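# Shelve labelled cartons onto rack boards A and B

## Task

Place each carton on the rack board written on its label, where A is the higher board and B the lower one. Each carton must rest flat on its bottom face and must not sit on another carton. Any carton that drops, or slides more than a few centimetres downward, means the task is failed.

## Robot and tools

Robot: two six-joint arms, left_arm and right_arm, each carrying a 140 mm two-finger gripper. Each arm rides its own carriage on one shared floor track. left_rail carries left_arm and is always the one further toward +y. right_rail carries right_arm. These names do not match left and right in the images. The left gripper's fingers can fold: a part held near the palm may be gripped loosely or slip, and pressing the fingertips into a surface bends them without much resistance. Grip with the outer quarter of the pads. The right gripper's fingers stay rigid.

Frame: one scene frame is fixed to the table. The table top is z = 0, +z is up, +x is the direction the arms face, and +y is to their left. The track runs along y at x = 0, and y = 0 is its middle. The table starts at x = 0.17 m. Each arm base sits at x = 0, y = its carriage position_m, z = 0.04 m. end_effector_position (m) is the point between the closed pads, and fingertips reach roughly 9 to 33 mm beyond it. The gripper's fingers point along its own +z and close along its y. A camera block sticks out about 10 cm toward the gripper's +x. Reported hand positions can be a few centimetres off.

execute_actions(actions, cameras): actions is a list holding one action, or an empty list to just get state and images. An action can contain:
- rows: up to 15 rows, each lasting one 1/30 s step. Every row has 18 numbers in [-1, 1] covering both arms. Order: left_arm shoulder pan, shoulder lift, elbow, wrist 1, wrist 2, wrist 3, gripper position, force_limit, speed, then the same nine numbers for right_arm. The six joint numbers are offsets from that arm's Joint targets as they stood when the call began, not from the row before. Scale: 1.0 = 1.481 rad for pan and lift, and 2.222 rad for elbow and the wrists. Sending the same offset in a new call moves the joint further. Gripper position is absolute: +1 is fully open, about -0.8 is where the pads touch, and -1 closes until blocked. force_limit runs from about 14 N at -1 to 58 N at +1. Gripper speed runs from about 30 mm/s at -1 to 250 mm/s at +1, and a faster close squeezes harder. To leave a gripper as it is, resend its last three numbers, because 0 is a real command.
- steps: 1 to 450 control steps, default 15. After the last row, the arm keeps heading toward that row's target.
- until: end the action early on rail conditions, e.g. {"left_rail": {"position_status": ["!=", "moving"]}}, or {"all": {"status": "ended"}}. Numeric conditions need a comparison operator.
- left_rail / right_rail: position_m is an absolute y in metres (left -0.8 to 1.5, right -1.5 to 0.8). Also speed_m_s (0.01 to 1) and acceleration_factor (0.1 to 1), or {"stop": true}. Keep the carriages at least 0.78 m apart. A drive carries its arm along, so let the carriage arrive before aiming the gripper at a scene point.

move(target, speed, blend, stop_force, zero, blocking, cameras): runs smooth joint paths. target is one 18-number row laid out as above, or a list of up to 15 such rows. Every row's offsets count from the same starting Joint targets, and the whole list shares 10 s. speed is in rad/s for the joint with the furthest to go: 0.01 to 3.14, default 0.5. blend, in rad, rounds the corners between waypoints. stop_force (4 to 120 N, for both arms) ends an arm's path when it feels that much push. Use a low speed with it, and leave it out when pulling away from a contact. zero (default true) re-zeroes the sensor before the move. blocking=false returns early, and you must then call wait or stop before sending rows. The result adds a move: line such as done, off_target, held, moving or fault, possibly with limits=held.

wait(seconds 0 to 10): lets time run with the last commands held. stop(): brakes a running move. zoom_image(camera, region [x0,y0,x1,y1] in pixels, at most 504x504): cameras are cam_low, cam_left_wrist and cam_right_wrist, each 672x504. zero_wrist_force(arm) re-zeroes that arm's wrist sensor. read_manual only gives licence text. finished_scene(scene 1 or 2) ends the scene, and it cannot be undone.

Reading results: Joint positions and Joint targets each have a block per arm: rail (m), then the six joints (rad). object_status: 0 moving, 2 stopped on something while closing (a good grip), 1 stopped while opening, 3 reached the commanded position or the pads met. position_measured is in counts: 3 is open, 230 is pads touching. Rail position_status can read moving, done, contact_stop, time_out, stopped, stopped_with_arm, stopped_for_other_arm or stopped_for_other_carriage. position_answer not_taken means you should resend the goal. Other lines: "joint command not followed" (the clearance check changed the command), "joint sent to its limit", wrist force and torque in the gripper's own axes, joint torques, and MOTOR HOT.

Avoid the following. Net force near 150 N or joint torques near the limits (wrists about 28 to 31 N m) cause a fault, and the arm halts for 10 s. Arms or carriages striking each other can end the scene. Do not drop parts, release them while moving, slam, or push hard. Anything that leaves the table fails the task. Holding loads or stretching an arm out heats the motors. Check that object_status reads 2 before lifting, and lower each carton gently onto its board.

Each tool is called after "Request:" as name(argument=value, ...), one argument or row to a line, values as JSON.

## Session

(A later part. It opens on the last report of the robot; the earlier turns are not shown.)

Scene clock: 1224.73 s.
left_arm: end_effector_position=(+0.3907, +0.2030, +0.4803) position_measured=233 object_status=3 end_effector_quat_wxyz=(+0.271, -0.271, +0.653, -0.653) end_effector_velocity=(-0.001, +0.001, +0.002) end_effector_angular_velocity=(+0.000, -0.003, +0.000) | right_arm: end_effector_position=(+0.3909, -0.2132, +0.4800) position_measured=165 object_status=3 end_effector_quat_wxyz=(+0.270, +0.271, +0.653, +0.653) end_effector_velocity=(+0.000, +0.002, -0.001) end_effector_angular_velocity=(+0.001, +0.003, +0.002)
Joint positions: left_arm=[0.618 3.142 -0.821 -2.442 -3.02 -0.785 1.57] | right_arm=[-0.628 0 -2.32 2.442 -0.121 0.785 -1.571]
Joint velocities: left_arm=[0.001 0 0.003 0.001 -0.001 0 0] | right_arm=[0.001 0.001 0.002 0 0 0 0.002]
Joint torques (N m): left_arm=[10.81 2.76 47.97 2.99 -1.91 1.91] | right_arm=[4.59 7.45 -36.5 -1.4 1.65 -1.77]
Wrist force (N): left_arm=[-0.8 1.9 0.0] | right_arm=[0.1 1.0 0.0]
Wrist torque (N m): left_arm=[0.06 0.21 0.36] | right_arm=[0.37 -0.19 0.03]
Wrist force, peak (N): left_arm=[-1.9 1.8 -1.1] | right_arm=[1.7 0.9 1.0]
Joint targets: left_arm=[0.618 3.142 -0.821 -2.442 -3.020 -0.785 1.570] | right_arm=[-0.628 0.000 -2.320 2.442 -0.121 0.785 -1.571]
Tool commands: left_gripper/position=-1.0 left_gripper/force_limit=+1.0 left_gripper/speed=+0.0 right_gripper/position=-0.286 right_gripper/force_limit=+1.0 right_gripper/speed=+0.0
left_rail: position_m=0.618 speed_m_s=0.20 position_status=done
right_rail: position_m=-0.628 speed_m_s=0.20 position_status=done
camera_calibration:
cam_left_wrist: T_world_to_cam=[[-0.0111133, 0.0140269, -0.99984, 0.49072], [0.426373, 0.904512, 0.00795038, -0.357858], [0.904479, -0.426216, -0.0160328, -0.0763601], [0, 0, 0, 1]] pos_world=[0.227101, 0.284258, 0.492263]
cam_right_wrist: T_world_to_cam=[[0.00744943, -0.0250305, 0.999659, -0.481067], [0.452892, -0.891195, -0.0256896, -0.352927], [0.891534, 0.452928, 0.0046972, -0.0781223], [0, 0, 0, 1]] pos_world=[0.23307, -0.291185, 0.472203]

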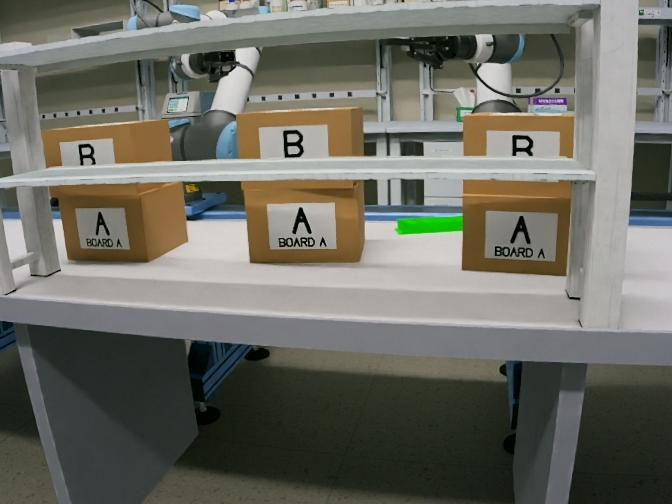

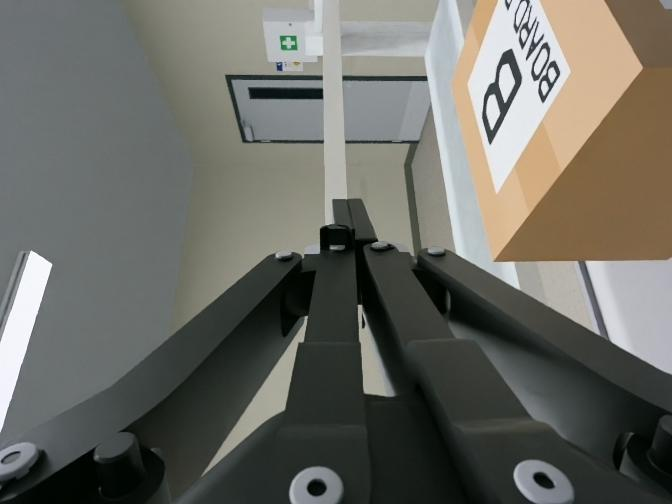

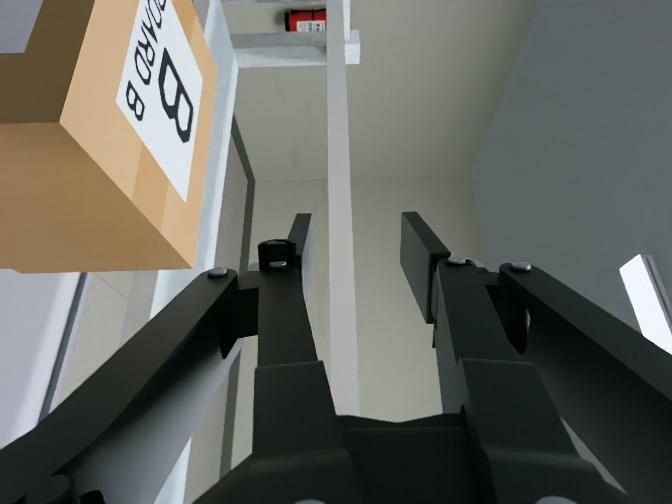

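Request:
execute_actions(
  actions=[
    {"left_rail": {"position_m": 0.596, "speed_m_s": 0.1}, "right_rail": {"position_m": -0.613, "speed_m_s": 0.1}, "steps": 60, "until": {"all": {"status": "ended"}}},
  ],
  cameras=[],
)

Request:
move(
  target=[
    [0, -0.14585, 0.03357, 0.06364, 0, 0, -1, 1, 0, 0, 0.14585, -0.03357, -0.06364, 0, 0, -0.286, 1, 0],
    [0, -0.37306, -0.09658, 0.34523, 0, 0, -1, 1, 0, 0, 0.37306, 0.09658, -0.34523, 0, 0, -0.286, 1, 0],
  ],
  speed=0.5,
  blend=0.08,
)

Scene clock: 1325.50 s.
left_arm: end_effector_position=(+0.3907, +0.1811, +0.4803) position_measured=233 object_status=3 end_effector_quat_wxyz=(+0.271, -0.271, +0.653, -0.653) | right_arm: end_effector_position=(+0.3909, -0.1980, +0.4800) position_measured=165 object_status=3 end_effector_quat_wxyz=(+0.270, +0.271, +0.653, +0.653)
Joint positions: left_arm=[0.596 3.142 -0.821 -2.442 -3.02 -0.785 1.57] | right_arm=[-0.613 0 -2.32 2.442 -0.121 0.785 -1.571]
Joint velocities: within noise
Joint torques (N m): left_arm=[8.21 0.29 42.71 4.06 -1.74 1.81] | right_arm=[1.97 8.17 -36.84 -2.48 1.2 -1.72]
Wrist force (N): left_arm=[-0.9 1.7 -0.2] | right_arm=[0.5 1.0 0.0]
Wrist torque (N m): left_arm=[0.01 0.24 0.36] | right_arm=[0.39 -0.27 0.03]
Wrist force, peak (N): left_arm=[-2.5 1.7 -1.6] | right_arm=[1.6 0.6 1.3]
Joint targets: left_arm=[0.596 3.142 -0.821 -2.442 -3.020 -0.785 1.570] | right_arm=[-0.613 0.000 -2.320 2.442 -0.121 0.785 -1.571]
Tool commands: left_gripper/position=-1.0 left_gripper/force_limit=+1.0 left_gripper/speed=+0.0 right_gripper/position=-0.286 right_gripper/force_limit=+1.0 right_gripper/speed=+0.0
left_rail: position_m=0.596 speed_m_s=0.10 position_status=done
right_rail: position_m=-0.613 speed_m_s=0.10 position_status=done
No camera images: "cameras" was empty.

Scene clock: 1327.80 s.
left_arm: end_effector_position=(+0.4814, +0.1812, +0.2583) position_measured=233 object_status=3 end_effector_quat_wxyz=(+0.271, -0.271, +0.653, -0.653) | right_arm: end_effector_position=(+0.4815, -0.1981, +0.2579) position_measured=165 object_status=3 end_effector_quat_wxyz=(+0.270, +0.271, +0.653, +0.653)
Joint positions: left_arm=[0.596 3.142 -1.373 -2.656 -2.253 -0.785 1.57] | right_arm=[-0.613 0 -1.767 2.656 -0.888 0.785 -1.571]
Joint velocities: within noise
Joint torques (N m): left_arm=[5.34 -7.49 22.96 5.76 -1.63 1.31] | right_arm=[0.67 -1.5 -19.54 -6.09 1.25 -1.82]
Wrist force (N): left_arm=[-0.8 1.5 -0.2] | right_arm=[0.3 0.8 0.6]
Wrist torque (N m): left_arm=[-0.04 0.22 0.36] | right_arm=[0.40 -0.22 0.08]
Wrist force, peak (N): left_arm=[-0.3 3.2 -0.5] | right_arm=[2.0 0.9 -1.4]
Joint targets: left_arm=[0.596 3.142 -1.373 -2.656 -2.253 -0.785 1.570] | right_arm=[-0.613 0.000 -1.767 2.656 -0.888 0.785 -1.571]
left_rail: position_m=0.596 speed_m_s=0.10 position_status=done
right_rail: position_m=-0.613 speed_m_s=0.10 position_status=done
move: done
camera_calibration:
cam_left_wrist: T_world_to_cam=[[-0.0112041, 0.0140688, -0.999838, 0.270087], [0.426374, 0.904512, 0.00794958, -0.375046], [0.904478, -0.426216, -0.0161328, -0.17122], [0, 0, 0, 1]] pos_world=[0.317801, 0.262458, 0.270263]
cam_right_wrist: T_world_to_cam=[[0.00758403, -0.0250736, 0.999657, -0.259397], [0.452888, -0.891195, -0.025789, -0.386271], [0.891535, 0.452928, 0.00459669, -0.164622], [0, 0, 0, 1]] pos_world=[0.32367, -0.276185, 0.250103]

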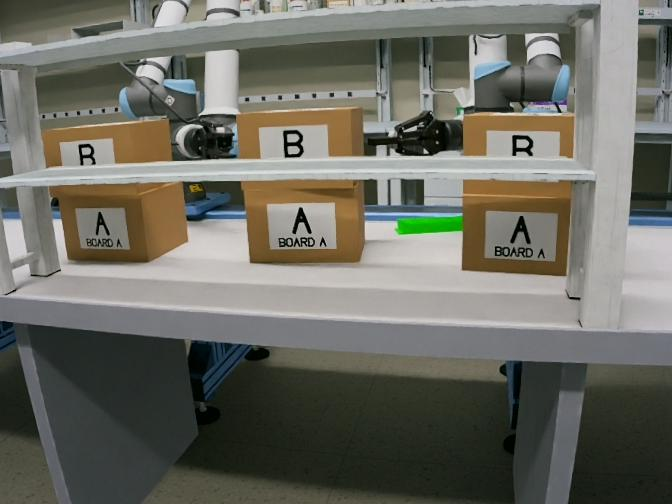

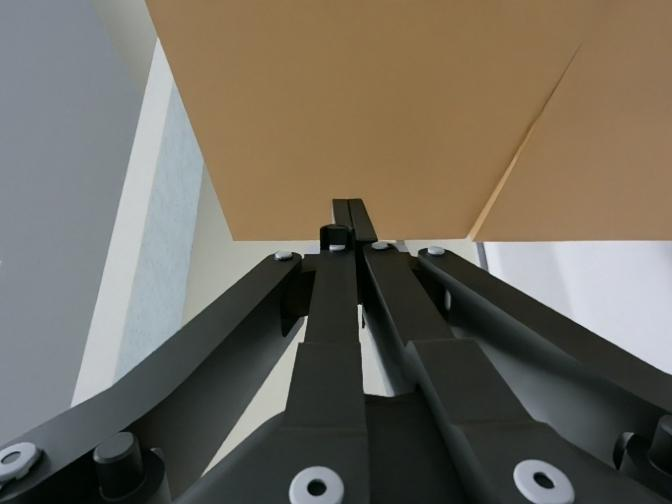

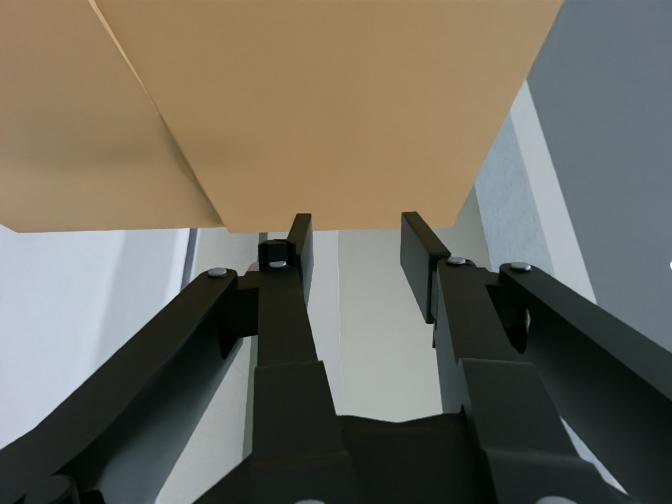

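Request:
execute_actions(
  actions=[
    {"left_rail": {"position_m": 0.576, "speed_m_s": 0.03}, "right_rail": {"position_m": -0.593, "speed_m_s": 0.03}, "steps": 60, "until": {"all": {"status": "ended"}}},
  ],
)

Scene clock: 1355.07 s.
left_arm: end_effector_position=(+0.4813, +0.1611, +0.2582) position_measured=233 object_status=3 end_effector_quat_wxyz=(+0.271, -0.271, +0.653, -0.653) | right_arm: end_effector_position=(+0.4814, -0.1781, +0.2578) position_measured=165 object_status=3 end_effector_quat_wxyz=(+0.270, +0.271, +0.653, +0.653)
Joint positions: left_arm=[0.576 3.142 -1.373 -2.656 -2.253 -0.785 1.57] | right_arm=[-0.593 0 -1.767 2.656 -0.888 0.785 -1.571]
Joint velocities: within noise
Joint torques (N m): left_arm=[4.34 -5.09 29.41 4.15 -1.79 0.78] | right_arm=[0.54 -1.48 -26.7 -4.47 0.9 -1.72]
Wrist force (N): left_arm=[-1.0 1.5 -0.2] | right_arm=[0.5 0.8 0.8]
Wrist torque (N m): left_arm=[-0.03 0.26 0.36] | right_arm=[0.38 -0.27 0.08]
Wrist force, peak (N): left_arm=[-1.2 1.9 -0.2] | right_arm=[0.7 0.9 1.4]
Joint targets: left_arm=[0.576 3.142 -1.373 -2.656 -2.253 -0.785 1.570] | right_arm=[-0.593 0.000 -1.767 2.656 -0.888 0.785 -1.571]
Tool commands: left_gripper/position=-1.0 left_gripper/force_limit=+1.0 left_gripper/speed=+0.0 right_gripper/position=-0.286 right_gripper/force_limit=+1.0 right_gripper/speed=+0.0
left_rail: position_m=0.576 speed_m_s=0.03 position_status=done
right_rail: position_m=-0.593 speed_m_s=0.03 position_status=done
camera_calibration:
cam_left_wrist: T_world_to_cam=[[-0.0112041, 0.0140688, -0.999838, 0.270269], [0.426374, 0.904512, 0.00794958, -0.356822], [0.904478, -0.426216, -0.0161328, -0.179698], [0, 0, 0, 1]] pos_world=[0.317701, 0.242358, 0.270163]
cam_right_wrist: T_world_to_cam=[[0.00758403, -0.0250736, 0.999657, -0.258892], [0.452888, -0.891195, -0.025789, -0.368312], [0.891535, 0.452928, 0.00459669, -0.173636], [0, 0, 0, 1]] pos_world=[0.32357, -0.256085, 0.250103]

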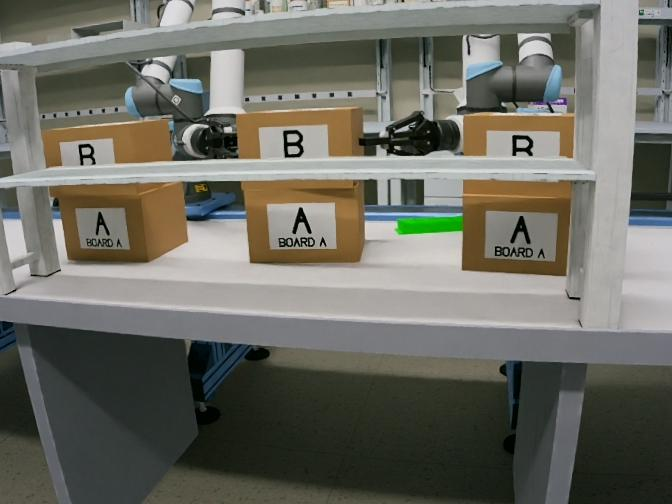

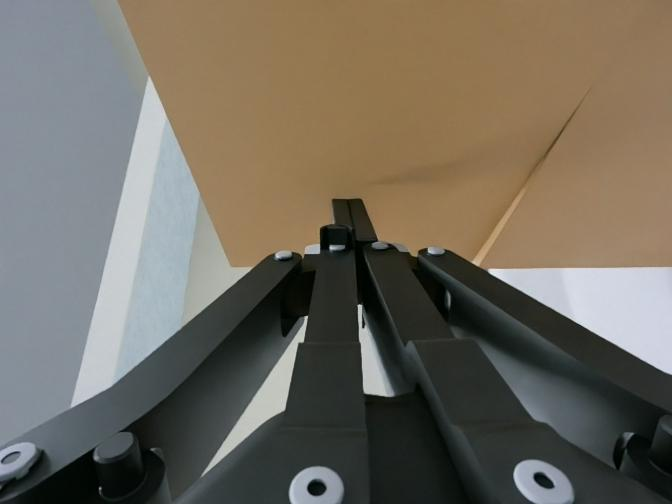

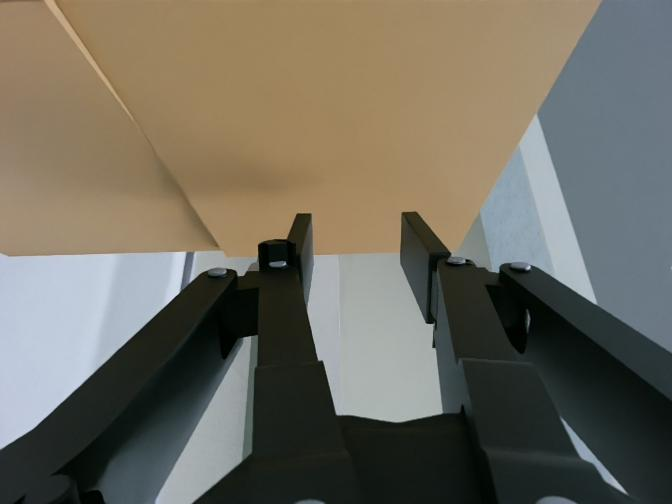

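Request:
execute_actions(
  actions=[
    {"left_rail": {"position_m": 0.571, "speed_m_s": 0.02}, "right_rail": {"position_m": -0.588, "speed_m_s": 0.02}, "steps": 30, "until": {"all": {"status": "ended"}}},
  ],
  cameras=[],
)

Request:
execute_actions(
  actions=[
    {"left_rail": {"position_m": 0.568, "speed_m_s": 0.01}, "right_rail": {"position_m": -0.585, "speed_m_s": 0.01}, "steps": 30, "until": {"all": {"status": "ended"}}},
  ],
  cameras=[],
)

Scene clock: 1373.77 s.
left_arm: end_effector_position=(+0.4813, +0.1562, +0.2582) position_measured=233 object_status=3 end_effector_quat_wxyz=(+0.271, -0.271, +0.653, -0.653) | right_arm: end_effector_position=(+0.4814, -0.1732, +0.2578) position_measured=165 object_status=3 end_effector_quat_wxyz=(+0.270, +0.271, +0.653, +0.653)
Joint positions: left_arm=[0.571 3.142 -1.373 -2.656 -2.253 -0.785 1.57] | right_arm=[-0.588 0 -1.767 2.656 -0.888 0.785 -1.571]
Joint velocities: within noise
Joint torques (N m): left_arm=[1.79 -3.81 34.92 2.85 -1.8 0.4] | right_arm=[0.05 -3.08 -33.23 -3.06 0.43 -1.73]
Wrist force (N): left_arm=[-2.2 0.2 -5.0] | right_arm=[0.1 0.9 0.7]
Wrist torque (N m): left_arm=[-0.03 0.23 0.36] | right_arm=[0.40 -0.18 0.07]
Wrist force, peak (N): left_arm=[-2.2 0.2 -5.0] | right_arm=[0.8 0.8 1.1]
Joint targets: left_arm=[0.571 3.142 -1.373 -2.656 -2.253 -0.785 1.570] | right_arm=[-0.588 0.000 -1.767 2.656 -0.888 0.785 -1.571]
Tool commands: left_gripper/position=-1.0 left_gripper/force_limit=+1.0 left_gripper/speed=+0.0 right_gripper/position=-0.286 right_gripper/force_limit=+1.0 right_gripper/speed=+0.0
left_rail: position_m=0.571 speed_m_s=0.02 position_status=done
right_rail: position_m=-0.588 speed_m_s=0.02 position_status=done
No camera images: "cameras" was empty.

Scene clock: 1374.33 s.
left_arm: end_effector_position=(+0.4813, +0.1531, +0.2582) position_measured=233 object_status=3 end_effector_quat_wxyz=(+0.271, -0.271, +0.653, -0.653) | right_arm: end_effector_position=(+0.4814, -0.1701, +0.2578) position_measured=165 object_status=3 end_effector_quat_wxyz=(+0.270, +0.271, +0.653, +0.653)
Joint positions: left_arm=[0.568 3.142 -1.373 -2.656 -2.253 -0.785 1.57] | right_arm=[-0.585 0 -1.767 2.656 -0.888 0.785 -1.571]
Joint velocities: within noise
Joint torques (N m): left_arm=[1.74 -3.13 35.88 2.54 -1.41 0.24] | right_arm=[-1.12 -3.15 -34.48 -3.06 0.52 -1.66]
Wrist force (N): left_arm=[-2.2 0.3 -3.8] | right_arm=[0.6 0.9 0.9]
Wrist torque (N m): left_arm=[-0.04 0.25 0.35] | right_arm=[0.43 -0.29 0.07]
Wrist force, peak (N): left_arm=[-2.4 1.1 -4.6] | right_arm=[0.8 0.8 1.2]
Joint targets: left_arm=[0.568 3.142 -1.373 -2.656 -2.253 -0.785 1.570] | right_arm=[-0.585 0.000 -1.767 2.656 -0.888 0.785 -1.571]
Tool commands: left_gripper/position=-1.0 left_gripper/force_limit=+1.0 left_gripper/speed=+0.0 right_gripper/position=-0.286 right_gripper/force_limit=+1.0 right_gripper/speed=+0.0
left_rail: position_m=0.568 speed_m_s=0.01 position_status=done
right_rail: position_m=-0.585 speed_m_s=0.01 position_status=done
No camera images: "cameras" was empty.

Request:
execute_actions(
  actions=[
    {"right_rail": {"position_m": -0.581, "speed_m_s": 0.01}, "steps": 30, "until": {"all": {"status": "ended"}}},
  ],
  cameras=["cam_right_wrist", "cam_left_wrist"],
)

Scene clock: 1388.37 s.
left_arm: end_effector_position=(+0.4813, +0.1532, +0.2582) position_measured=233 object_status=3 end_effector_quat_wxyz=(+0.271, -0.271, +0.653, -0.653) | right_arm: end_effector_position=(+0.4814, -0.1661, +0.2578) position_measured=165 object_status=3 end_effector_quat_wxyz=(+0.270, +0.271, +0.653, +0.653)
Joint positions: left_arm=[0.568 3.142 -1.373 -2.656 -2.253 -0.785 1.57] | right_arm=[-0.581 0 -1.767 2.656 -0.888 0.785 -1.571]
Joint velocities: within noise
Joint torques (N m): left_arm=[0.36 -4.51 41.82 0.83 -0.83 0.16] | right_arm=[-4.26 -2.82 -33.38 -1.32 0.14 -1.52]
Wrist force (N): left_arm=[-1.3 1.7 -1.4] | right_arm=[0.6 0.7 0.8]
Wrist torque (N m): left_arm=[0.01 0.24 0.36] | right_arm=[0.40 -0.30 0.08]
Wrist force, peak (N): left_arm=[-2.1 0.2 -4.1] | right_arm=[0.7 0.9 1.3]
Joint targets: left_arm=[0.568 3.142 -1.373 -2.656 -2.253 -0.785 1.570] | right_arm=[-0.581 0.000 -1.767 2.656 -0.888 0.785 -1.571]
Tool commands: left_gripper/position=-1.0 left_gripper/force_limit=+1.0 left_gripper/speed=+0.0 right_gripper/position=-0.286 right_gripper/force_limit=+1.0 right_gripper/speed=+0.0
left_rail: position_m=0.568 speed_m_s=0.01 position_status=done
right_rail: position_m=-0.581 speed_m_s=0.01 position_status=done
camera_calibration:
cam_left_wrist: T_world_to_cam=[[-0.0112041, 0.0140688, -0.999838, 0.27038], [0.426374, 0.904512, 0.00794958, -0.349677], [0.904478, -0.426216, -0.0161328, -0.183065], [0, 0, 0, 1]] pos_world=[0.317701, 0.234458, 0.270163]
cam_right_wrist: T_world_to_cam=[[0.00758403, -0.0250736, 0.999657, -0.258591], [0.452888, -0.891195, -0.025789, -0.357618], [0.891535, 0.452928, 0.00459669, -0.179071], [0, 0, 0, 1]] pos_world=[0.32357, -0.244085, 0.250103]
Images, in order (width x height): cam_left_wrist 672x504, cam_right_wrist 672x504.

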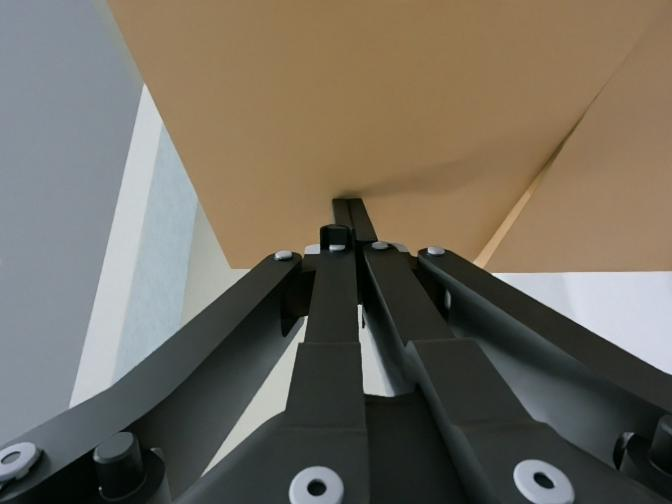

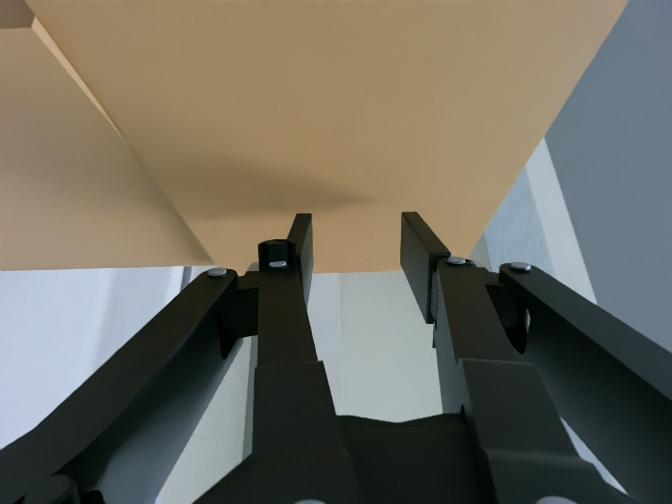

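Request:
execute_actions(
  actions=[
    {"right_rail": {"position_m": -0.577, "speed_m_s": 0.01}, "steps": 30, "until": {"all": {"status": "ended"}}},
  ],
  cameras=[],
)

Request:
execute_actions(
  actions=[
    {"right_rail": {"position_m": -0.573, "speed_m_s": 0.01}, "steps": 30, "until": {"all": {"status": "ended"}}},
  ],
  cameras=["cam_right_wrist"],
)

Scene clock: 1394.60 s.
left_arm: end_effector_position=(+0.4813, +0.1532, +0.2582) position_measured=233 object_status=3 end_effector_quat_wxyz=(+0.271, -0.271, +0.653, -0.653) | right_arm: end_effector_position=(+0.4814, -0.1621, +0.2578) position_measured=165 object_status=3 end_effector_quat_wxyz=(+0.270, +0.271, +0.653, +0.653)
Joint positions: left_arm=[0.568 3.142 -1.373 -2.656 -2.253 -0.785 1.57] | right_arm=[-0.577 0 -1.767 2.656 -0.888 0.785 -1.571]
Joint velocities: within noise
Joint torques (N m): left_arm=[1.48 -3.89 44.26 0.84 0.55 0.03] | right_arm=[-2.76 -2.65 -33.26 0.14 -0.29 -1.57]
Wrist force (N): left_arm=[-1.2 1.6 -1.5] | right_arm=[0.4 0.8 1.0]
Wrist torque (N m): left_arm=[0.00 0.24 0.36] | right_arm=[0.41 -0.27 0.08]
Wrist force, peak (N): left_arm=[-1.3 1.7 -1.9] | right_arm=[0.7 1.0 1.2]
Joint targets: left_arm=[0.568 3.142 -1.373 -2.656 -2.253 -0.785 1.570] | right_arm=[-0.577 0.000 -1.767 2.656 -0.888 0.785 -1.571]
Tool commands: left_gripper/position=-1.0 left_gripper/force_limit=+1.0 left_gripper/speed=+0.0 right_gripper/position=-0.286 right_gripper/force_limit=+1.0 right_gripper/speed=+0.0
left_rail: position_m=0.568 speed_m_s=0.01 position_status=done
right_rail: position_m=-0.577 speed_m_s=0.01 position_status=done
No camera images: "cameras" was empty.

Scene clock: 1395.27 s.
left_arm: end_effector_position=(+0.4813, +0.1532, +0.2582) position_measured=233 object_status=3 end_effector_quat_wxyz=(+0.271, -0.271, +0.653, -0.653) | right_arm: end_effector_position=(+0.4814, -0.1581, +0.2578) position_measured=165 object_status=3 end_effector_quat_wxyz=(+0.270, +0.271, +0.653, +0.653)
Joint positions: left_arm=[0.568 3.142 -1.373 -2.656 -2.253 -0.785 1.57] | right_arm=[-0.573 0 -1.767 2.656 -0.888 0.785 -1.571]
Joint velocities: within noise
Joint torques (N m): left_arm=[-3.9 -3.53 44.48 0.51 0.68 -0.38] | right_arm=[-4.92 -5.52 -33.08 0.16 -0.14 -1.59]
Wrist force (N): left_arm=[-1.5 1.0 -1.5] | right_arm=[-1.0 2.0 -4.7]
Wrist torque (N m): left_arm=[-0.02 0.23 0.36] | right_arm=[0.57 -0.19 0.05]
Wrist force, peak (N): left_arm=[-1.4 1.7 -1.7] | right_arm=[-1.2 1.8 -5.0]
Joint targets: left_arm=[0.568 3.142 -1.373 -2.656 -2.253 -0.785 1.570] | right_arm=[-0.573 0.000 -1.767 2.656 -0.888 0.785 -1.571]
Tool commands: left_gripper/position=-1.0 left_gripper/force_limit=+1.0 left_gripper/speed=+0.0 right_gripper/position=-0.286 right_gripper/force_limit=+1.0 right_gripper/speed=+0.0
left_rail: position_m=0.568 speed_m_s=0.01 position_status=done
right_rail: position_m=-0.573 speed_m_s=0.01 position_status=done
camera_calibration:
cam_right_wrist: T_world_to_cam=[[0.00758403, -0.0250736, 0.999657, -0.258391], [0.452888, -0.891195, -0.025789, -0.350488], [0.891535, 0.452928, 0.00459669, -0.182695], [0, 0, 0, 1]] pos_world=[0.32357, -0.236085, 0.250103]
Images, in order (width x height): cam_right_wrist 672x504.

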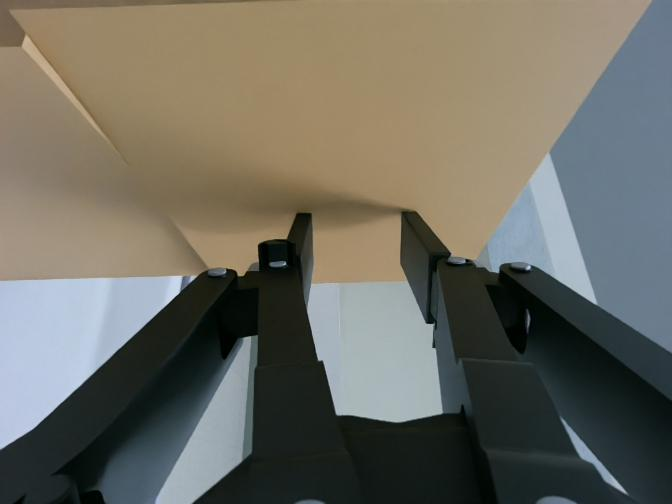

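Request:
execute_actions(
  actions=[
    {"right_rail": {"position_m": -0.570, "speed_m_s": 0.01}, "steps": 30, "until": {"all": {"status": "ended"}}},
  ],
  cameras=[],
)

Request:
execute_actions(
  actions=[
    {"left_rail": {"position_m": 0.566, "speed_m_s": 0.01}, "right_rail": {"position_m": -0.568, "speed_m_s": 0.01}, "steps": 30, "until": {"all": {"status": "ended"}}},
  ],
  cameras=[],
)

Scene clock: 1418.30 s.
left_arm: end_effector_position=(+0.4813, +0.1532, +0.2582) position_measured=233 object_status=3 end_effector_quat_wxyz=(+0.271, -0.271, +0.653, -0.653) | right_arm: end_effector_position=(+0.4814, -0.1551, +0.2578) position_measured=165 object_status=3 end_effector_quat_wxyz=(+0.270, +0.271, +0.653, +0.653)
Joint positions: left_arm=[0.568 3.142 -1.373 -2.656 -2.253 -0.785 1.57] | right_arm=[-0.57 0 -1.767 2.656 -0.888 0.785 -1.571]
Joint velocities: within noise
Joint torques (N m): left_arm=[-1.64 -1.44 44.09 0.33 1.36 -0.85] | right_arm=[-6.05 -4.51 -32.37 0.2 -0.53 -1.39]
Wrist force (N): left_arm=[-2.1 1.1 -3.3] | right_arm=[-0.8 1.2 -4.8]
Wrist torque (N m): left_arm=[-0.01 0.24 0.36] | right_arm=[0.55 -0.24 0.04]
Wrist force, peak (N): left_arm=[-2.2 0.9 -3.8] | right_arm=[-1.3 1.0 -5.5]
Joint targets: left_arm=[0.568 3.142 -1.373 -2.656 -2.253 -0.785 1.570] | right_arm=[-0.570 0.000 -1.767 2.656 -0.888 0.785 -1.571]
Tool commands: left_gripper/position=-1.0 left_gripper/force_limit=+1.0 left_gripper/speed=+0.0 right_gripper/position=-0.286 right_gripper/force_limit=+1.0 right_gripper/speed=+0.0
left_rail: position_m=0.568 speed_m_s=0.01 position_status=done
right_rail: position_m=-0.570 speed_m_s=0.01 position_status=done
No camera images: "cameras" was empty.

Scene clock: 1418.80 s.
left_arm: end_effector_position=(+0.4813, +0.1512, +0.2582) position_measured=233 object_status=3 end_effector_quat_wxyz=(+0.271, -0.271, +0.653, -0.653) | right_arm: end_effector_position=(+0.4814, -0.1531, +0.2578) position_measured=165 object_status=3 end_effector_quat_wxyz=(+0.270, +0.271, +0.653, +0.653)
Joint positions: left_arm=[0.566 3.142 -1.373 -2.656 -2.253 -0.785 1.57] | right_arm=[-0.568 0 -1.767 2.656 -0.888 0.785 -1.571]
Joint velocities: within noise
Joint torques (N m): left_arm=[-3 -2.44 44.13 0.49 1.33 -0.94] | right_arm=[-5.09 -5.12 -32.88 0.33 -0.58 -1.33]
Wrist force (N): left_arm=[-4.5 1.1 -7.5] | right_arm=[-2.4 1.1 -5.2]
Wrist torque (N m): left_arm=[0.04 0.18 0.36] | right_arm=[0.56 -0.29 0.02]
Wrist force, peak (N): left_arm=[-3.8 0.8 -8.1] | right_arm=[-1.0 1.1 -5.9]
Joint targets: left_arm=[0.566 3.142 -1.373 -2.656 -2.253 -0.785 1.570] | right_arm=[-0.568 0.000 -1.767 2.656 -0.888 0.785 -1.571]
Tool commands: left_gripper/position=-1.0 left_gripper/force_limit=+1.0 left_gripper/speed=+0.0 right_gripper/position=-0.286 right_gripper/force_limit=+1.0 right_gripper/speed=+0.0
left_rail: position_m=0.566 speed_m_s=0.01 position_status=done
right_rail: position_m=-0.568 speed_m_s=0.01 position_status=done
No camera images: "cameras" was empty.

Request:
execute_actions(
  actions=[
    {"left_rail": {"position_m": 0.564, "speed_m_s": 0.01}, "right_rail": {"position_m": -0.566, "speed_m_s": 0.01}, "steps": 30, "until": {"all": {"status": "ended"}}},
  ],
  cameras=[],
)

Request:
execute_actions(
  actions=[
    {"left_rail": {"position_m": 0.562, "speed_m_s": 0.01}, "right_rail": {"position_m": -0.564, "speed_m_s": 0.01}, "steps": 30, "until": {"all": {"status": "ended"}}},
  ],
  cameras=["cam_left_wrist", "cam_right_wrist"],
)

Scene clock: 1425.83 s.
left_arm: end_effector_position=(+0.4814, +0.1492, +0.2582) position_measured=233 object_status=3 end_effector_quat_wxyz=(+0.271, -0.271, +0.653, -0.653) | right_arm: end_effector_position=(+0.4815, -0.1512, +0.2578) position_measured=165 object_status=3 end_effector_quat_wxyz=(+0.270, +0.271, +0.653, +0.653)
Joint positions: left_arm=[0.564 3.142 -1.373 -2.656 -2.253 -0.785 1.57] | right_arm=[-0.566 0 -1.767 2.656 -0.888 0.785 -1.571]
Joint velocities: within noise
Joint torques (N m): left_arm=[-5.89 -3.9 43.42 0.89 7.36 -1.1] | right_arm=[9.73 -6.1 -31.21 0.4 -6.14 -1.35]
Wrist force (N): left_arm=[-27.1 0.3 -29.2] | right_arm=[-29.4 2.9 -30.6]
Wrist torque (N m): left_arm=[0.01 -0.43 0.35] | right_arm=[0.66 -0.68 0.01]
Wrist force, peak (N): left_arm=[-26.8 -0.5 -29.7] | right_arm=[-29.4 2.9 -30.6]
Joint targets: left_arm=[0.564 3.142 -1.373 -2.656 -2.253 -0.785 1.570] | right_arm=[-0.566 0.000 -1.767 2.656 -0.888 0.785 -1.571]
Tool commands: left_gripper/position=-1.0 left_gripper/force_limit=+1.0 left_gripper/speed=+0.0 right_gripper/position=-0.286 right_gripper/force_limit=+1.0 right_gripper/speed=+0.0
left_rail: position_m=0.564 speed_m_s=0.01 position_status=done
right_rail: position_m=-0.566 speed_m_s=0.01 position_status=done
No camera images: "cameras" was empty.

Scene clock: 1426.33 s.
left_arm: end_effector_position=(+0.4814, +0.1473, +0.2582) position_measured=233 object_status=3 end_effector_quat_wxyz=(+0.271, -0.271, +0.653, -0.653) | right_arm: end_effector_position=(+0.4815, -0.1493, +0.2578) position_measured=165 object_status=3 end_effector_quat_wxyz=(+0.270, +0.271, +0.653, +0.653)
Joint positions: left_arm=[0.562 3.142 -1.373 -2.656 -2.253 -0.785 1.57] | right_arm=[-0.564 0 -1.767 2.656 -0.888 0.785 -1.571]
Joint velocities: within noise
Joint torques (N m): left_arm=[-37.01 -1.73 43.69 0.47 13.89 -1.26] | right_arm=[31.2 -4.68 -31.35 0.24 -12.27 -1.23]
Wrist force (N): left_arm=[-58.1 -2.9 -62.6] | right_arm=[-57.7 5.5 -59.8]
Wrist torque (N m): left_arm=[0.12 -1.24 0.31] | right_arm=[0.69 -1.00 0.01]
Wrist force, peak (N): left_arm=[-58.1 -2.9 -62.6] | right_arm=[-57.7 5.5 -59.8]
Joint targets: left_arm=[0.562 3.142 -1.373 -2.656 -2.253 -0.785 1.570] | right_arm=[-0.564 0.000 -1.767 2.656 -0.888 0.785 -1.571]
Tool commands: left_gripper/position=-1.0 left_gripper/force_limit=+1.0 left_gripper/speed=+0.0 right_gripper/position=-0.286 right_gripper/force_limit=+1.0 right_gripper/speed=+0.0
left_rail: position_m=0.562 speed_m_s=0.01 position_status=done
right_rail: position_m=-0.564 speed_m_s=0.01 position_status=done
camera_calibration:
cam_left_wrist: T_world_to_cam=[[-0.0112071, 0.0140661, -0.999838, 0.270566], [0.426172, 0.904607, 0.00794944, -0.344341], [0.904573, -0.426014, -0.0161326, -0.185745], [0, 0, 0, 1]] pos_world=[0.3178, 0.228558, 0.270263]
cam_right_wrist: T_world_to_cam=[[0.00757846, -0.0250753, 0.999657, -0.258169], [0.452688, -0.891296, -0.0257891, -0.342651], [0.891637, 0.452728, 0.00459667, -0.186848], [0, 0, 0, 1]] pos_world=[0.323671, -0.227286, 0.250103]
Images, in order (width x height): cam_left_wrist 672x504, cam_right_wrist 672x504.

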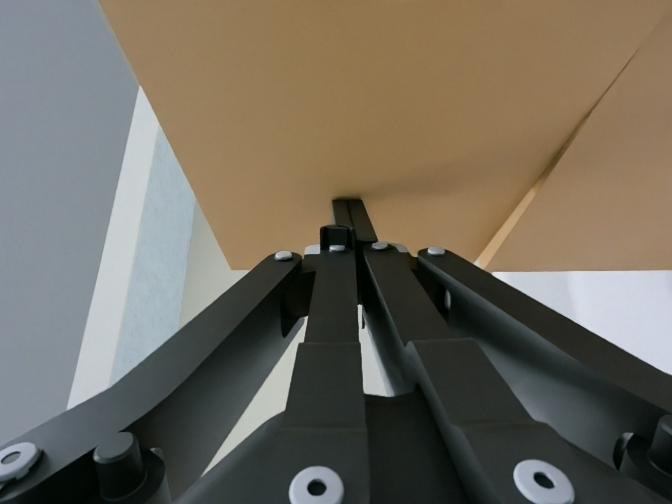

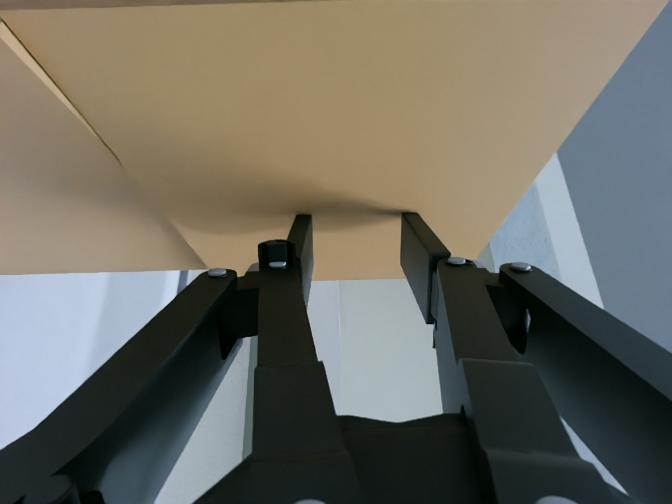

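Request:
execute_actions(
  actions=[
    {"left_rail": {"position_m": 0.5632, "speed_m_s": 0.01}, "right_rail": {"position_m": -0.5652, "speed_m_s": 0.01}, "steps": 30, "until": {"all": {"status": "ended"}}},
  ],
  cameras=[],
)

Scene clock: 1435.97 s.
left_arm: end_effector_position=(+0.4813, +0.1482, +0.2582) position_measured=233 object_status=3 end_effector_quat_wxyz=(+0.270, -0.270, +0.653, -0.653) | right_arm: end_effector_position=(+0.4814, -0.1502, +0.2578) position_measured=165 object_status=3 end_effector_quat_wxyz=(+0.270, +0.271, +0.653, +0.653)
Joint positions: left_arm=[0.563 3.142 -1.373 -2.656 -2.253 -0.784 1.57] | right_arm=[-0.565 0 -1.767 2.656 -0.888 0.785 -1.571]
Joint velocities: within noise
Joint torques (N m): left_arm=[-43.14 0.04 40.14 1 18.03 -1.58] | right_arm=[37.86 -5.58 -30.87 0.3 -19.49 -1.2]
Wrist force (N): left_arm=[-42.8 -0.1 -37.2] | right_arm=[-44.0 0.4 -35.9]
Wrist torque (N m): left_arm=[0.04 -1.02 0.35] | right_arm=[0.64 -1.00 -0.13]
Wrist force, peak (N): left_arm=[-60.1 -2.9 -64.4] | right_arm=[-59.4 5.0 -61.7]
Joint targets: left_arm=[0.563 3.142 -1.373 -2.656 -2.253 -0.785 1.570] | right_arm=[-0.565 0.000 -1.767 2.656 -0.888 0.785 -1.571]
Tool commands: left_gripper/position=-1.0 left_gripper/force_limit=+1.0 left_gripper/speed=+0.0 right_gripper/position=-0.286 right_gripper/force_limit=+1.0 right_gripper/speed=+0.0
left_rail: position_m=0.563 speed_m_s=0.01 position_status=done
right_rail: position_m=-0.565 speed_m_s=0.01 position_status=done
No camera images: "cameras" was empty.

Request:
move(
  target=[0, 0.017925, 0.004433, -0.01638, 0, 0, -1, 1, 0, 0, -0.017925, -0.004433, 0.01638, 0, 0, -0.286, 1, 0],
  speed=0.04,
)

Scene clock: 1459.83 s.
left_arm: end_effector_position=(+0.4813, +0.1484, +0.2682) position_measured=233 object_status=3 end_effector_quat_wxyz=(+0.271, -0.271, +0.653, -0.653) | right_arm: end_effector_position=(+0.4814, -0.1503, +0.2678) position_measured=165 object_status=3 end_effector_quat_wxyz=(+0.270, +0.271, +0.653, +0.653)
Joint positions: left_arm=[0.563 3.142 -1.347 -2.647 -2.289 -0.785 1.57] | right_arm=[-0.565 0 -1.794 2.646 -0.852 0.785 -1.571]
Joint velocities: within noise
Joint torques (N m): left_arm=[-16.7 34.54 52.44 1.38 7.65 -1.37] | right_arm=[14.64 -30.5 -42.9 -0.96 -6.78 -1.37]
Wrist force (N): left_arm=[-41.1 10.2 -39.3] | right_arm=[-41.1 -9.5 -38.0]
Wrist torque (N m): left_arm=[-0.22 -0.92 0.49] | right_arm=[0.77 -0.94 -0.38]
Wrist force, peak (N): left_arm=[-41.4 11.0 -39.5] | right_arm=[-41.6 -10.0 -37.8]
Joint targets: left_arm=[0.563 3.142 -1.347 -2.647 -2.289 -0.785 1.570] | right_arm=[-0.565 0.000 -1.794 2.646 -0.852 0.785 -1.571]
left_rail: position_m=0.563 speed_m_s=0.01 position_status=done
right_rail: position_m=-0.565 speed_m_s=0.01 position_status=done
move: done
camera_calibration:
cam_left_wrist: T_world_to_cam=[[-0.0112041, 0.0140688, -0.999838, 0.280446], [0.426374, 0.904512, 0.00794958, -0.345414], [0.904478, -0.426216, -0.0161328, -0.18495], [0, 0, 0, 1]] pos_world=[0.317701, 0.229658, 0.280163]
cam_right_wrist: T_world_to_cam=[[0.00758403, -0.0250736, 0.999657, -0.268094], [0.452888, -0.891195, -0.025789, -0.343371], [0.891535, 0.452928, 0.00459669, -0.186228], [0, 0, 0, 1]] pos_world=[0.32357, -0.228385, 0.260003]

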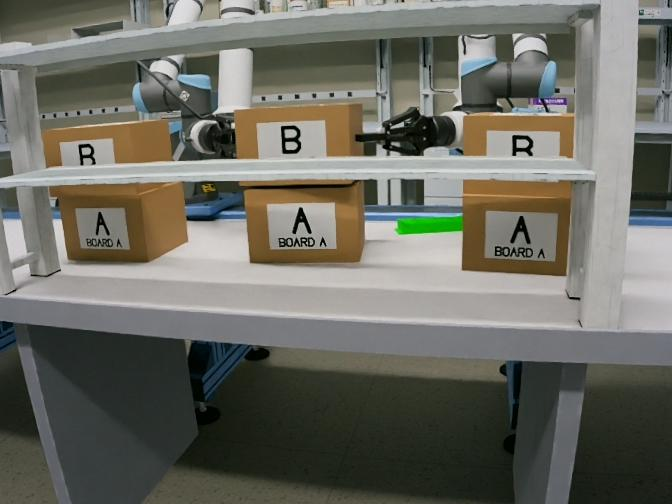

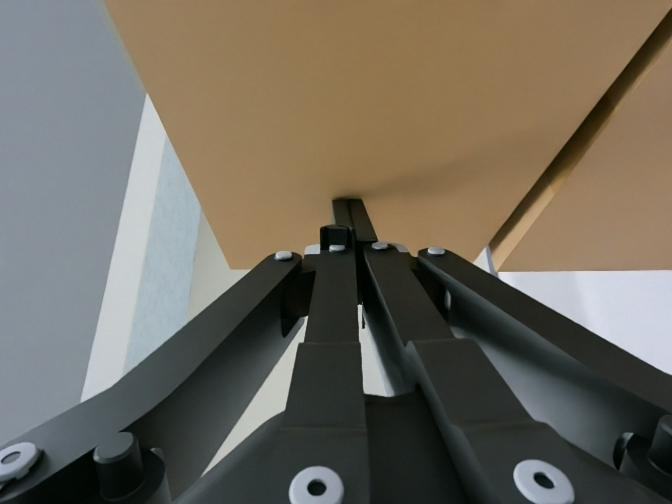

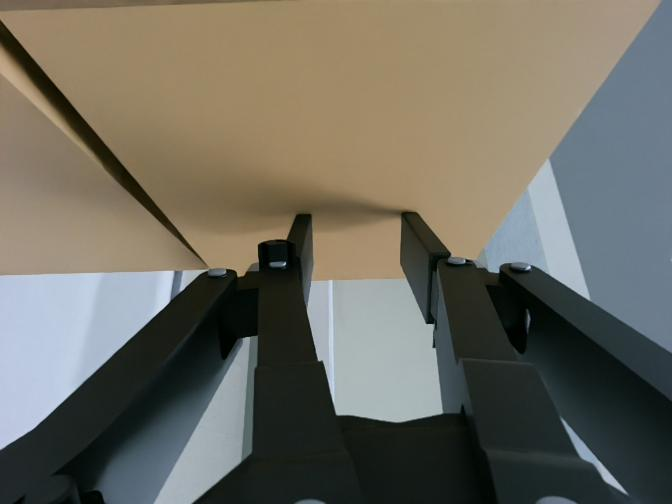

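Request:
move(
  target=[0, 0.129273, 0.050115, -0.136277, 0, 0, -1, 1, 0, 0, -0.129273, -0.050115, 0.136277, 0, 0, -0.286, 1, 0],
  speed=0.12,
)

Scene clock: 1481.97 s.
left_arm: end_effector_position=(+0.4813, +0.1484, +0.3632) position_measured=233 object_status=3 end_effector_quat_wxyz=(+0.271, -0.271, +0.653, -0.653) | right_arm: end_effector_position=(+0.4814, -0.1503, +0.3628) position_measured=165 object_status=3 end_effector_quat_wxyz=(+0.270, +0.271, +0.653, +0.653)
Joint positions: left_arm=[0.563 3.142 -1.156 -2.535 -2.592 -0.785 1.57] | right_arm=[-0.565 0 -1.985 2.535 -0.549 0.785 -1.571]
Joint velocities: within noise
Joint torques (N m): left_arm=[-15.08 30.54 62.62 0.54 7.61 -1.37] | right_arm=[16.09 -19.83 -52.9 -0.92 -6.7 -1.23]
Wrist force (N): left_arm=[-41.3 10.2 -39.8] | right_arm=[-41.3 -10.0 -37.7]
Wrist torque (N m): left_arm=[-0.16 -0.94 0.48] | right_arm=[0.71 -0.95 -0.46]
Wrist force, peak (N): left_arm=[-41.7 10.4 -39.7] | right_arm=[-41.7 -10.2 -38.0]
Joint targets: left_arm=[0.563 3.142 -1.155 -2.535 -2.592 -0.785 1.570] | right_arm=[-0.565 0.000 -1.985 2.535 -0.549 0.785 -1.571]
left_rail: position_m=0.563 speed_m_s=0.01 position_status=done
right_rail: position_m=-0.565 speed_m_s=0.01 position_status=done
move: done
camera_calibration:
cam_left_wrist: T_world_to_cam=[[-0.0112041, 0.0140688, -0.999838, 0.37543], [0.426374, 0.904512, 0.00794958, -0.34617], [0.904478, -0.426216, -0.0161328, -0.183417], [0, 0, 0, 1]] pos_world=[0.317701, 0.229658, 0.375163]
cam_right_wrist: T_world_to_cam=[[0.00758403, -0.0250736, 0.999657, -0.363161], [0.452888, -0.891195, -0.025789, -0.340918], [0.891535, 0.452928, 0.00459669, -0.186665], [0, 0, 0, 1]] pos_world=[0.32357, -0.228385, 0.355103]

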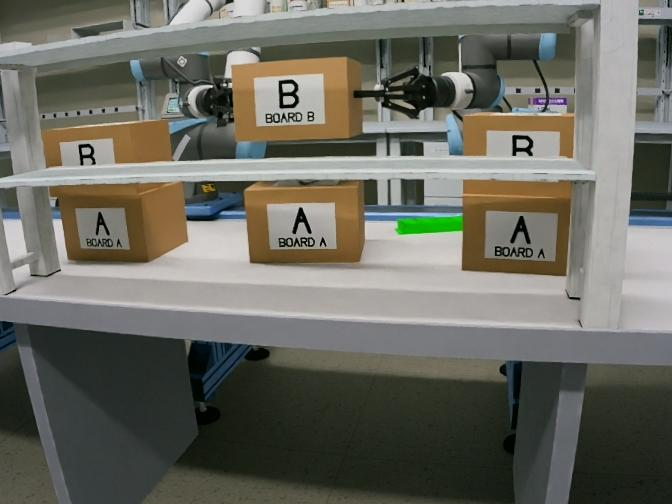

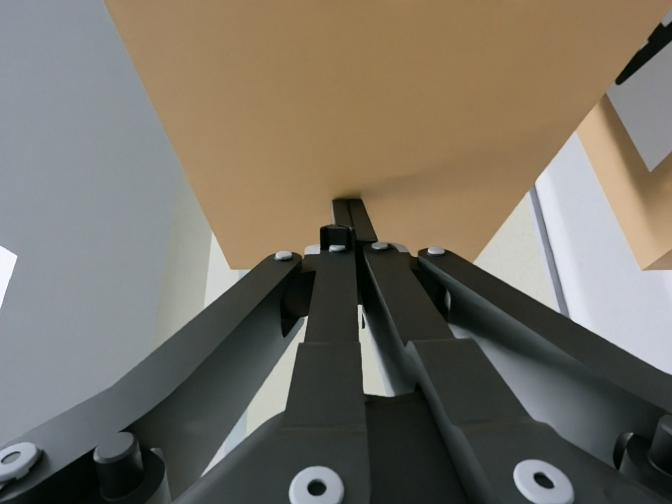

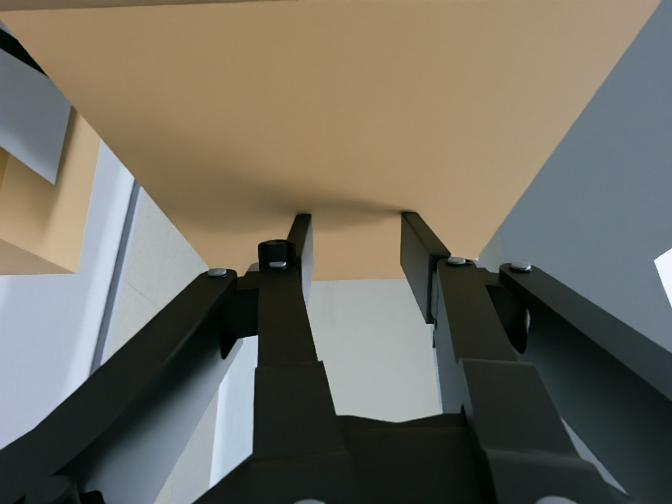

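Request:
zoom_image(
  camera="cam_low",
  region=[200, 0, 400, 200],
)

Request:
zoom_image(
  camera="cam_low",
  region=[480, 0, 672, 200],
)

Scaled by 2.520.

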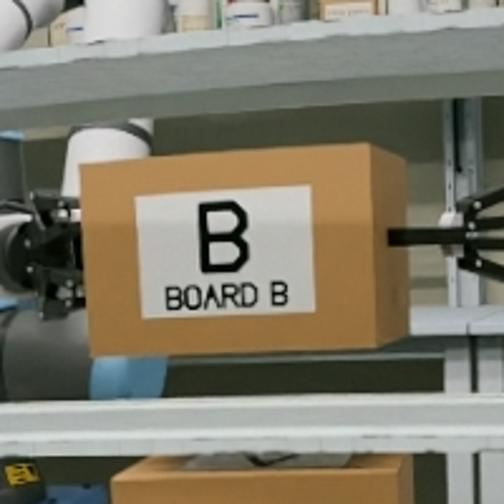

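Scaled by 2.520.

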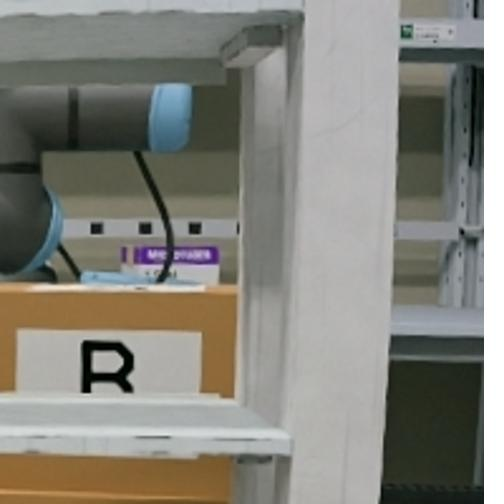

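Request:
zoom_image(
  camera="cam_low",
  region=[240, 0, 360, 90],
)

Request:
zoom_image(
  camera="cam_low",
  region=[240, 130, 360, 220],
)

Scaled by 4.200.

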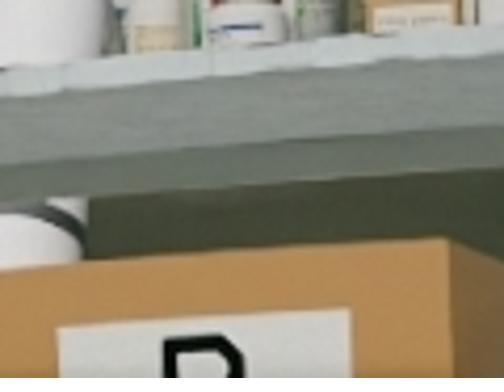

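Scaled by 4.200.

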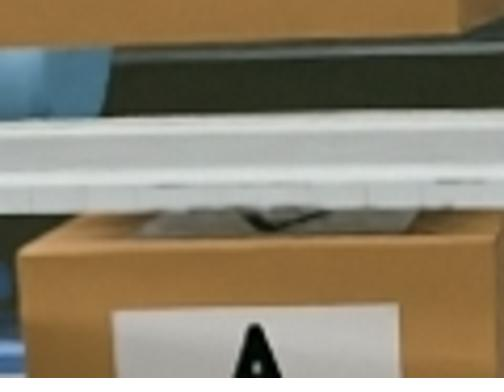

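Request:
move(
  target=[
    [0, -0.005134, -0.002942, 0.006364, 0, 0, -1, 1, 0, 0, 0.005134, 0.002942, -0.006364, 0, 0, -0.286, 1, 0],
    [0, -0.124594, 0.044305, 0.038739, 0, 0, -1, 1, 0, 0, 0.124594, -0.044305, -0.038739, 0, 0, -0.286, 1, 0],
  ],
  speed=0.12,
  blend=0.005,
)

Scene clock: 1574.53 s.
left_arm: end_effector_position=(+0.5608, +0.1484, +0.3583) position_measured=233 object_status=3 end_effector_quat_wxyz=(+0.271, -0.271, +0.653, -0.653) | right_arm: end_effector_position=(+0.5609, -0.1504, +0.3578) position_measured=165 object_status=3 end_effector_quat_wxyz=(+0.270, +0.271, +0.653, +0.653)
Joint positions: left_arm=[0.563 3.142 -1.34 -2.437 -2.506 -0.785 1.57] | right_arm=[-0.565 0 -1.801 2.437 -0.635 0.785 -1.571]
Joint velocities: within noise
Joint torques (N m): left_arm=[-20.97 6.14 60.05 8.49 7.97 -1.54] | right_arm=[18.07 -16.03 -48.67 -9.73 -6.88 -1.03]
Wrist force (N): left_arm=[-38.6 9.8 -36.9] | right_arm=[-38.4 -9.1 -35.5]
Wrist torque (N m): left_arm=[-0.24 -0.82 0.48] | right_arm=[0.79 -0.89 -0.39]
Wrist force, peak (N): left_arm=[-42.0 10.8 -39.7] | right_arm=[-41.8 -10.2 -38.1]
Joint targets: left_arm=[0.563 3.142 -1.340 -2.437 -2.506 -0.785 1.570] | right_arm=[-0.565 0.000 -1.801 2.437 -0.635 0.785 -1.571]
left_rail: position_m=0.563 speed_m_s=0.01 position_status=done
right_rail: position_m=-0.565 speed_m_s=0.01 position_status=done
move: done
camera_calibration:
cam_left_wrist: T_world_to_cam=[[-0.0112041, 0.0140688, -0.999838, 0.371422], [0.426374, 0.904512, 0.00794958, -0.380027], [0.904478, -0.426216, -0.0161328, -0.255402], [0, 0, 0, 1]] pos_world=[0.397201, 0.229658, 0.370263]
cam_right_wrist: T_world_to_cam=[[0.00758403, -0.0250736, 0.999657, -0.358766], [0.452888, -0.891195, -0.025789, -0.377052], [0.891535, 0.452928, 0.00459669, -0.257519], [0, 0, 0, 1]] pos_world=[0.40307, -0.228385, 0.350103]

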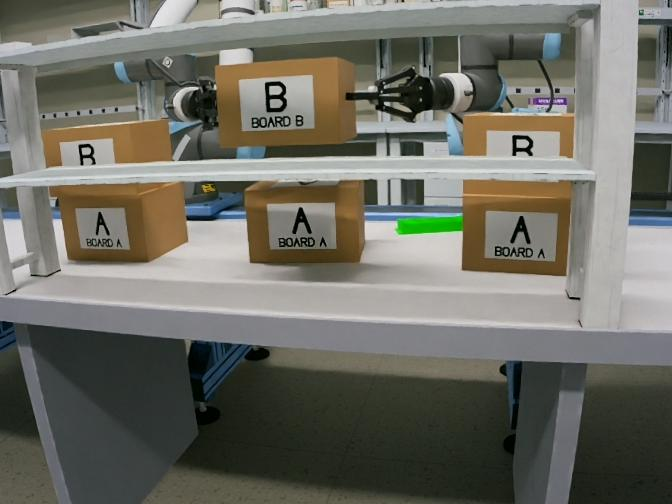

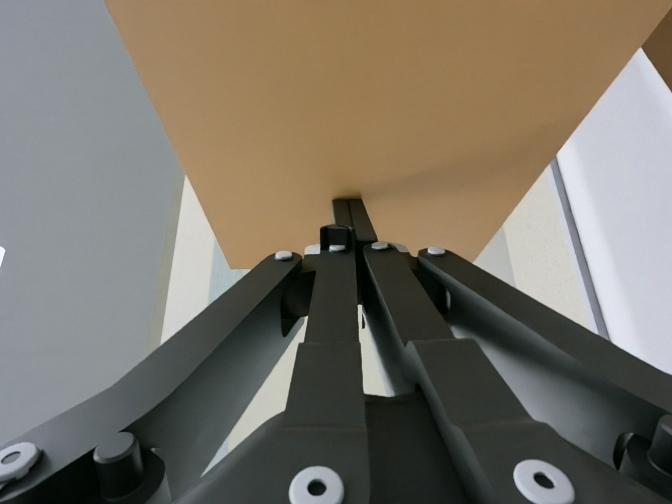

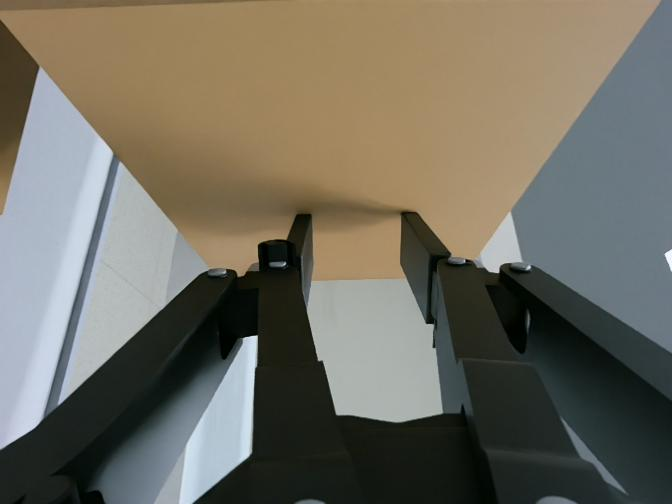

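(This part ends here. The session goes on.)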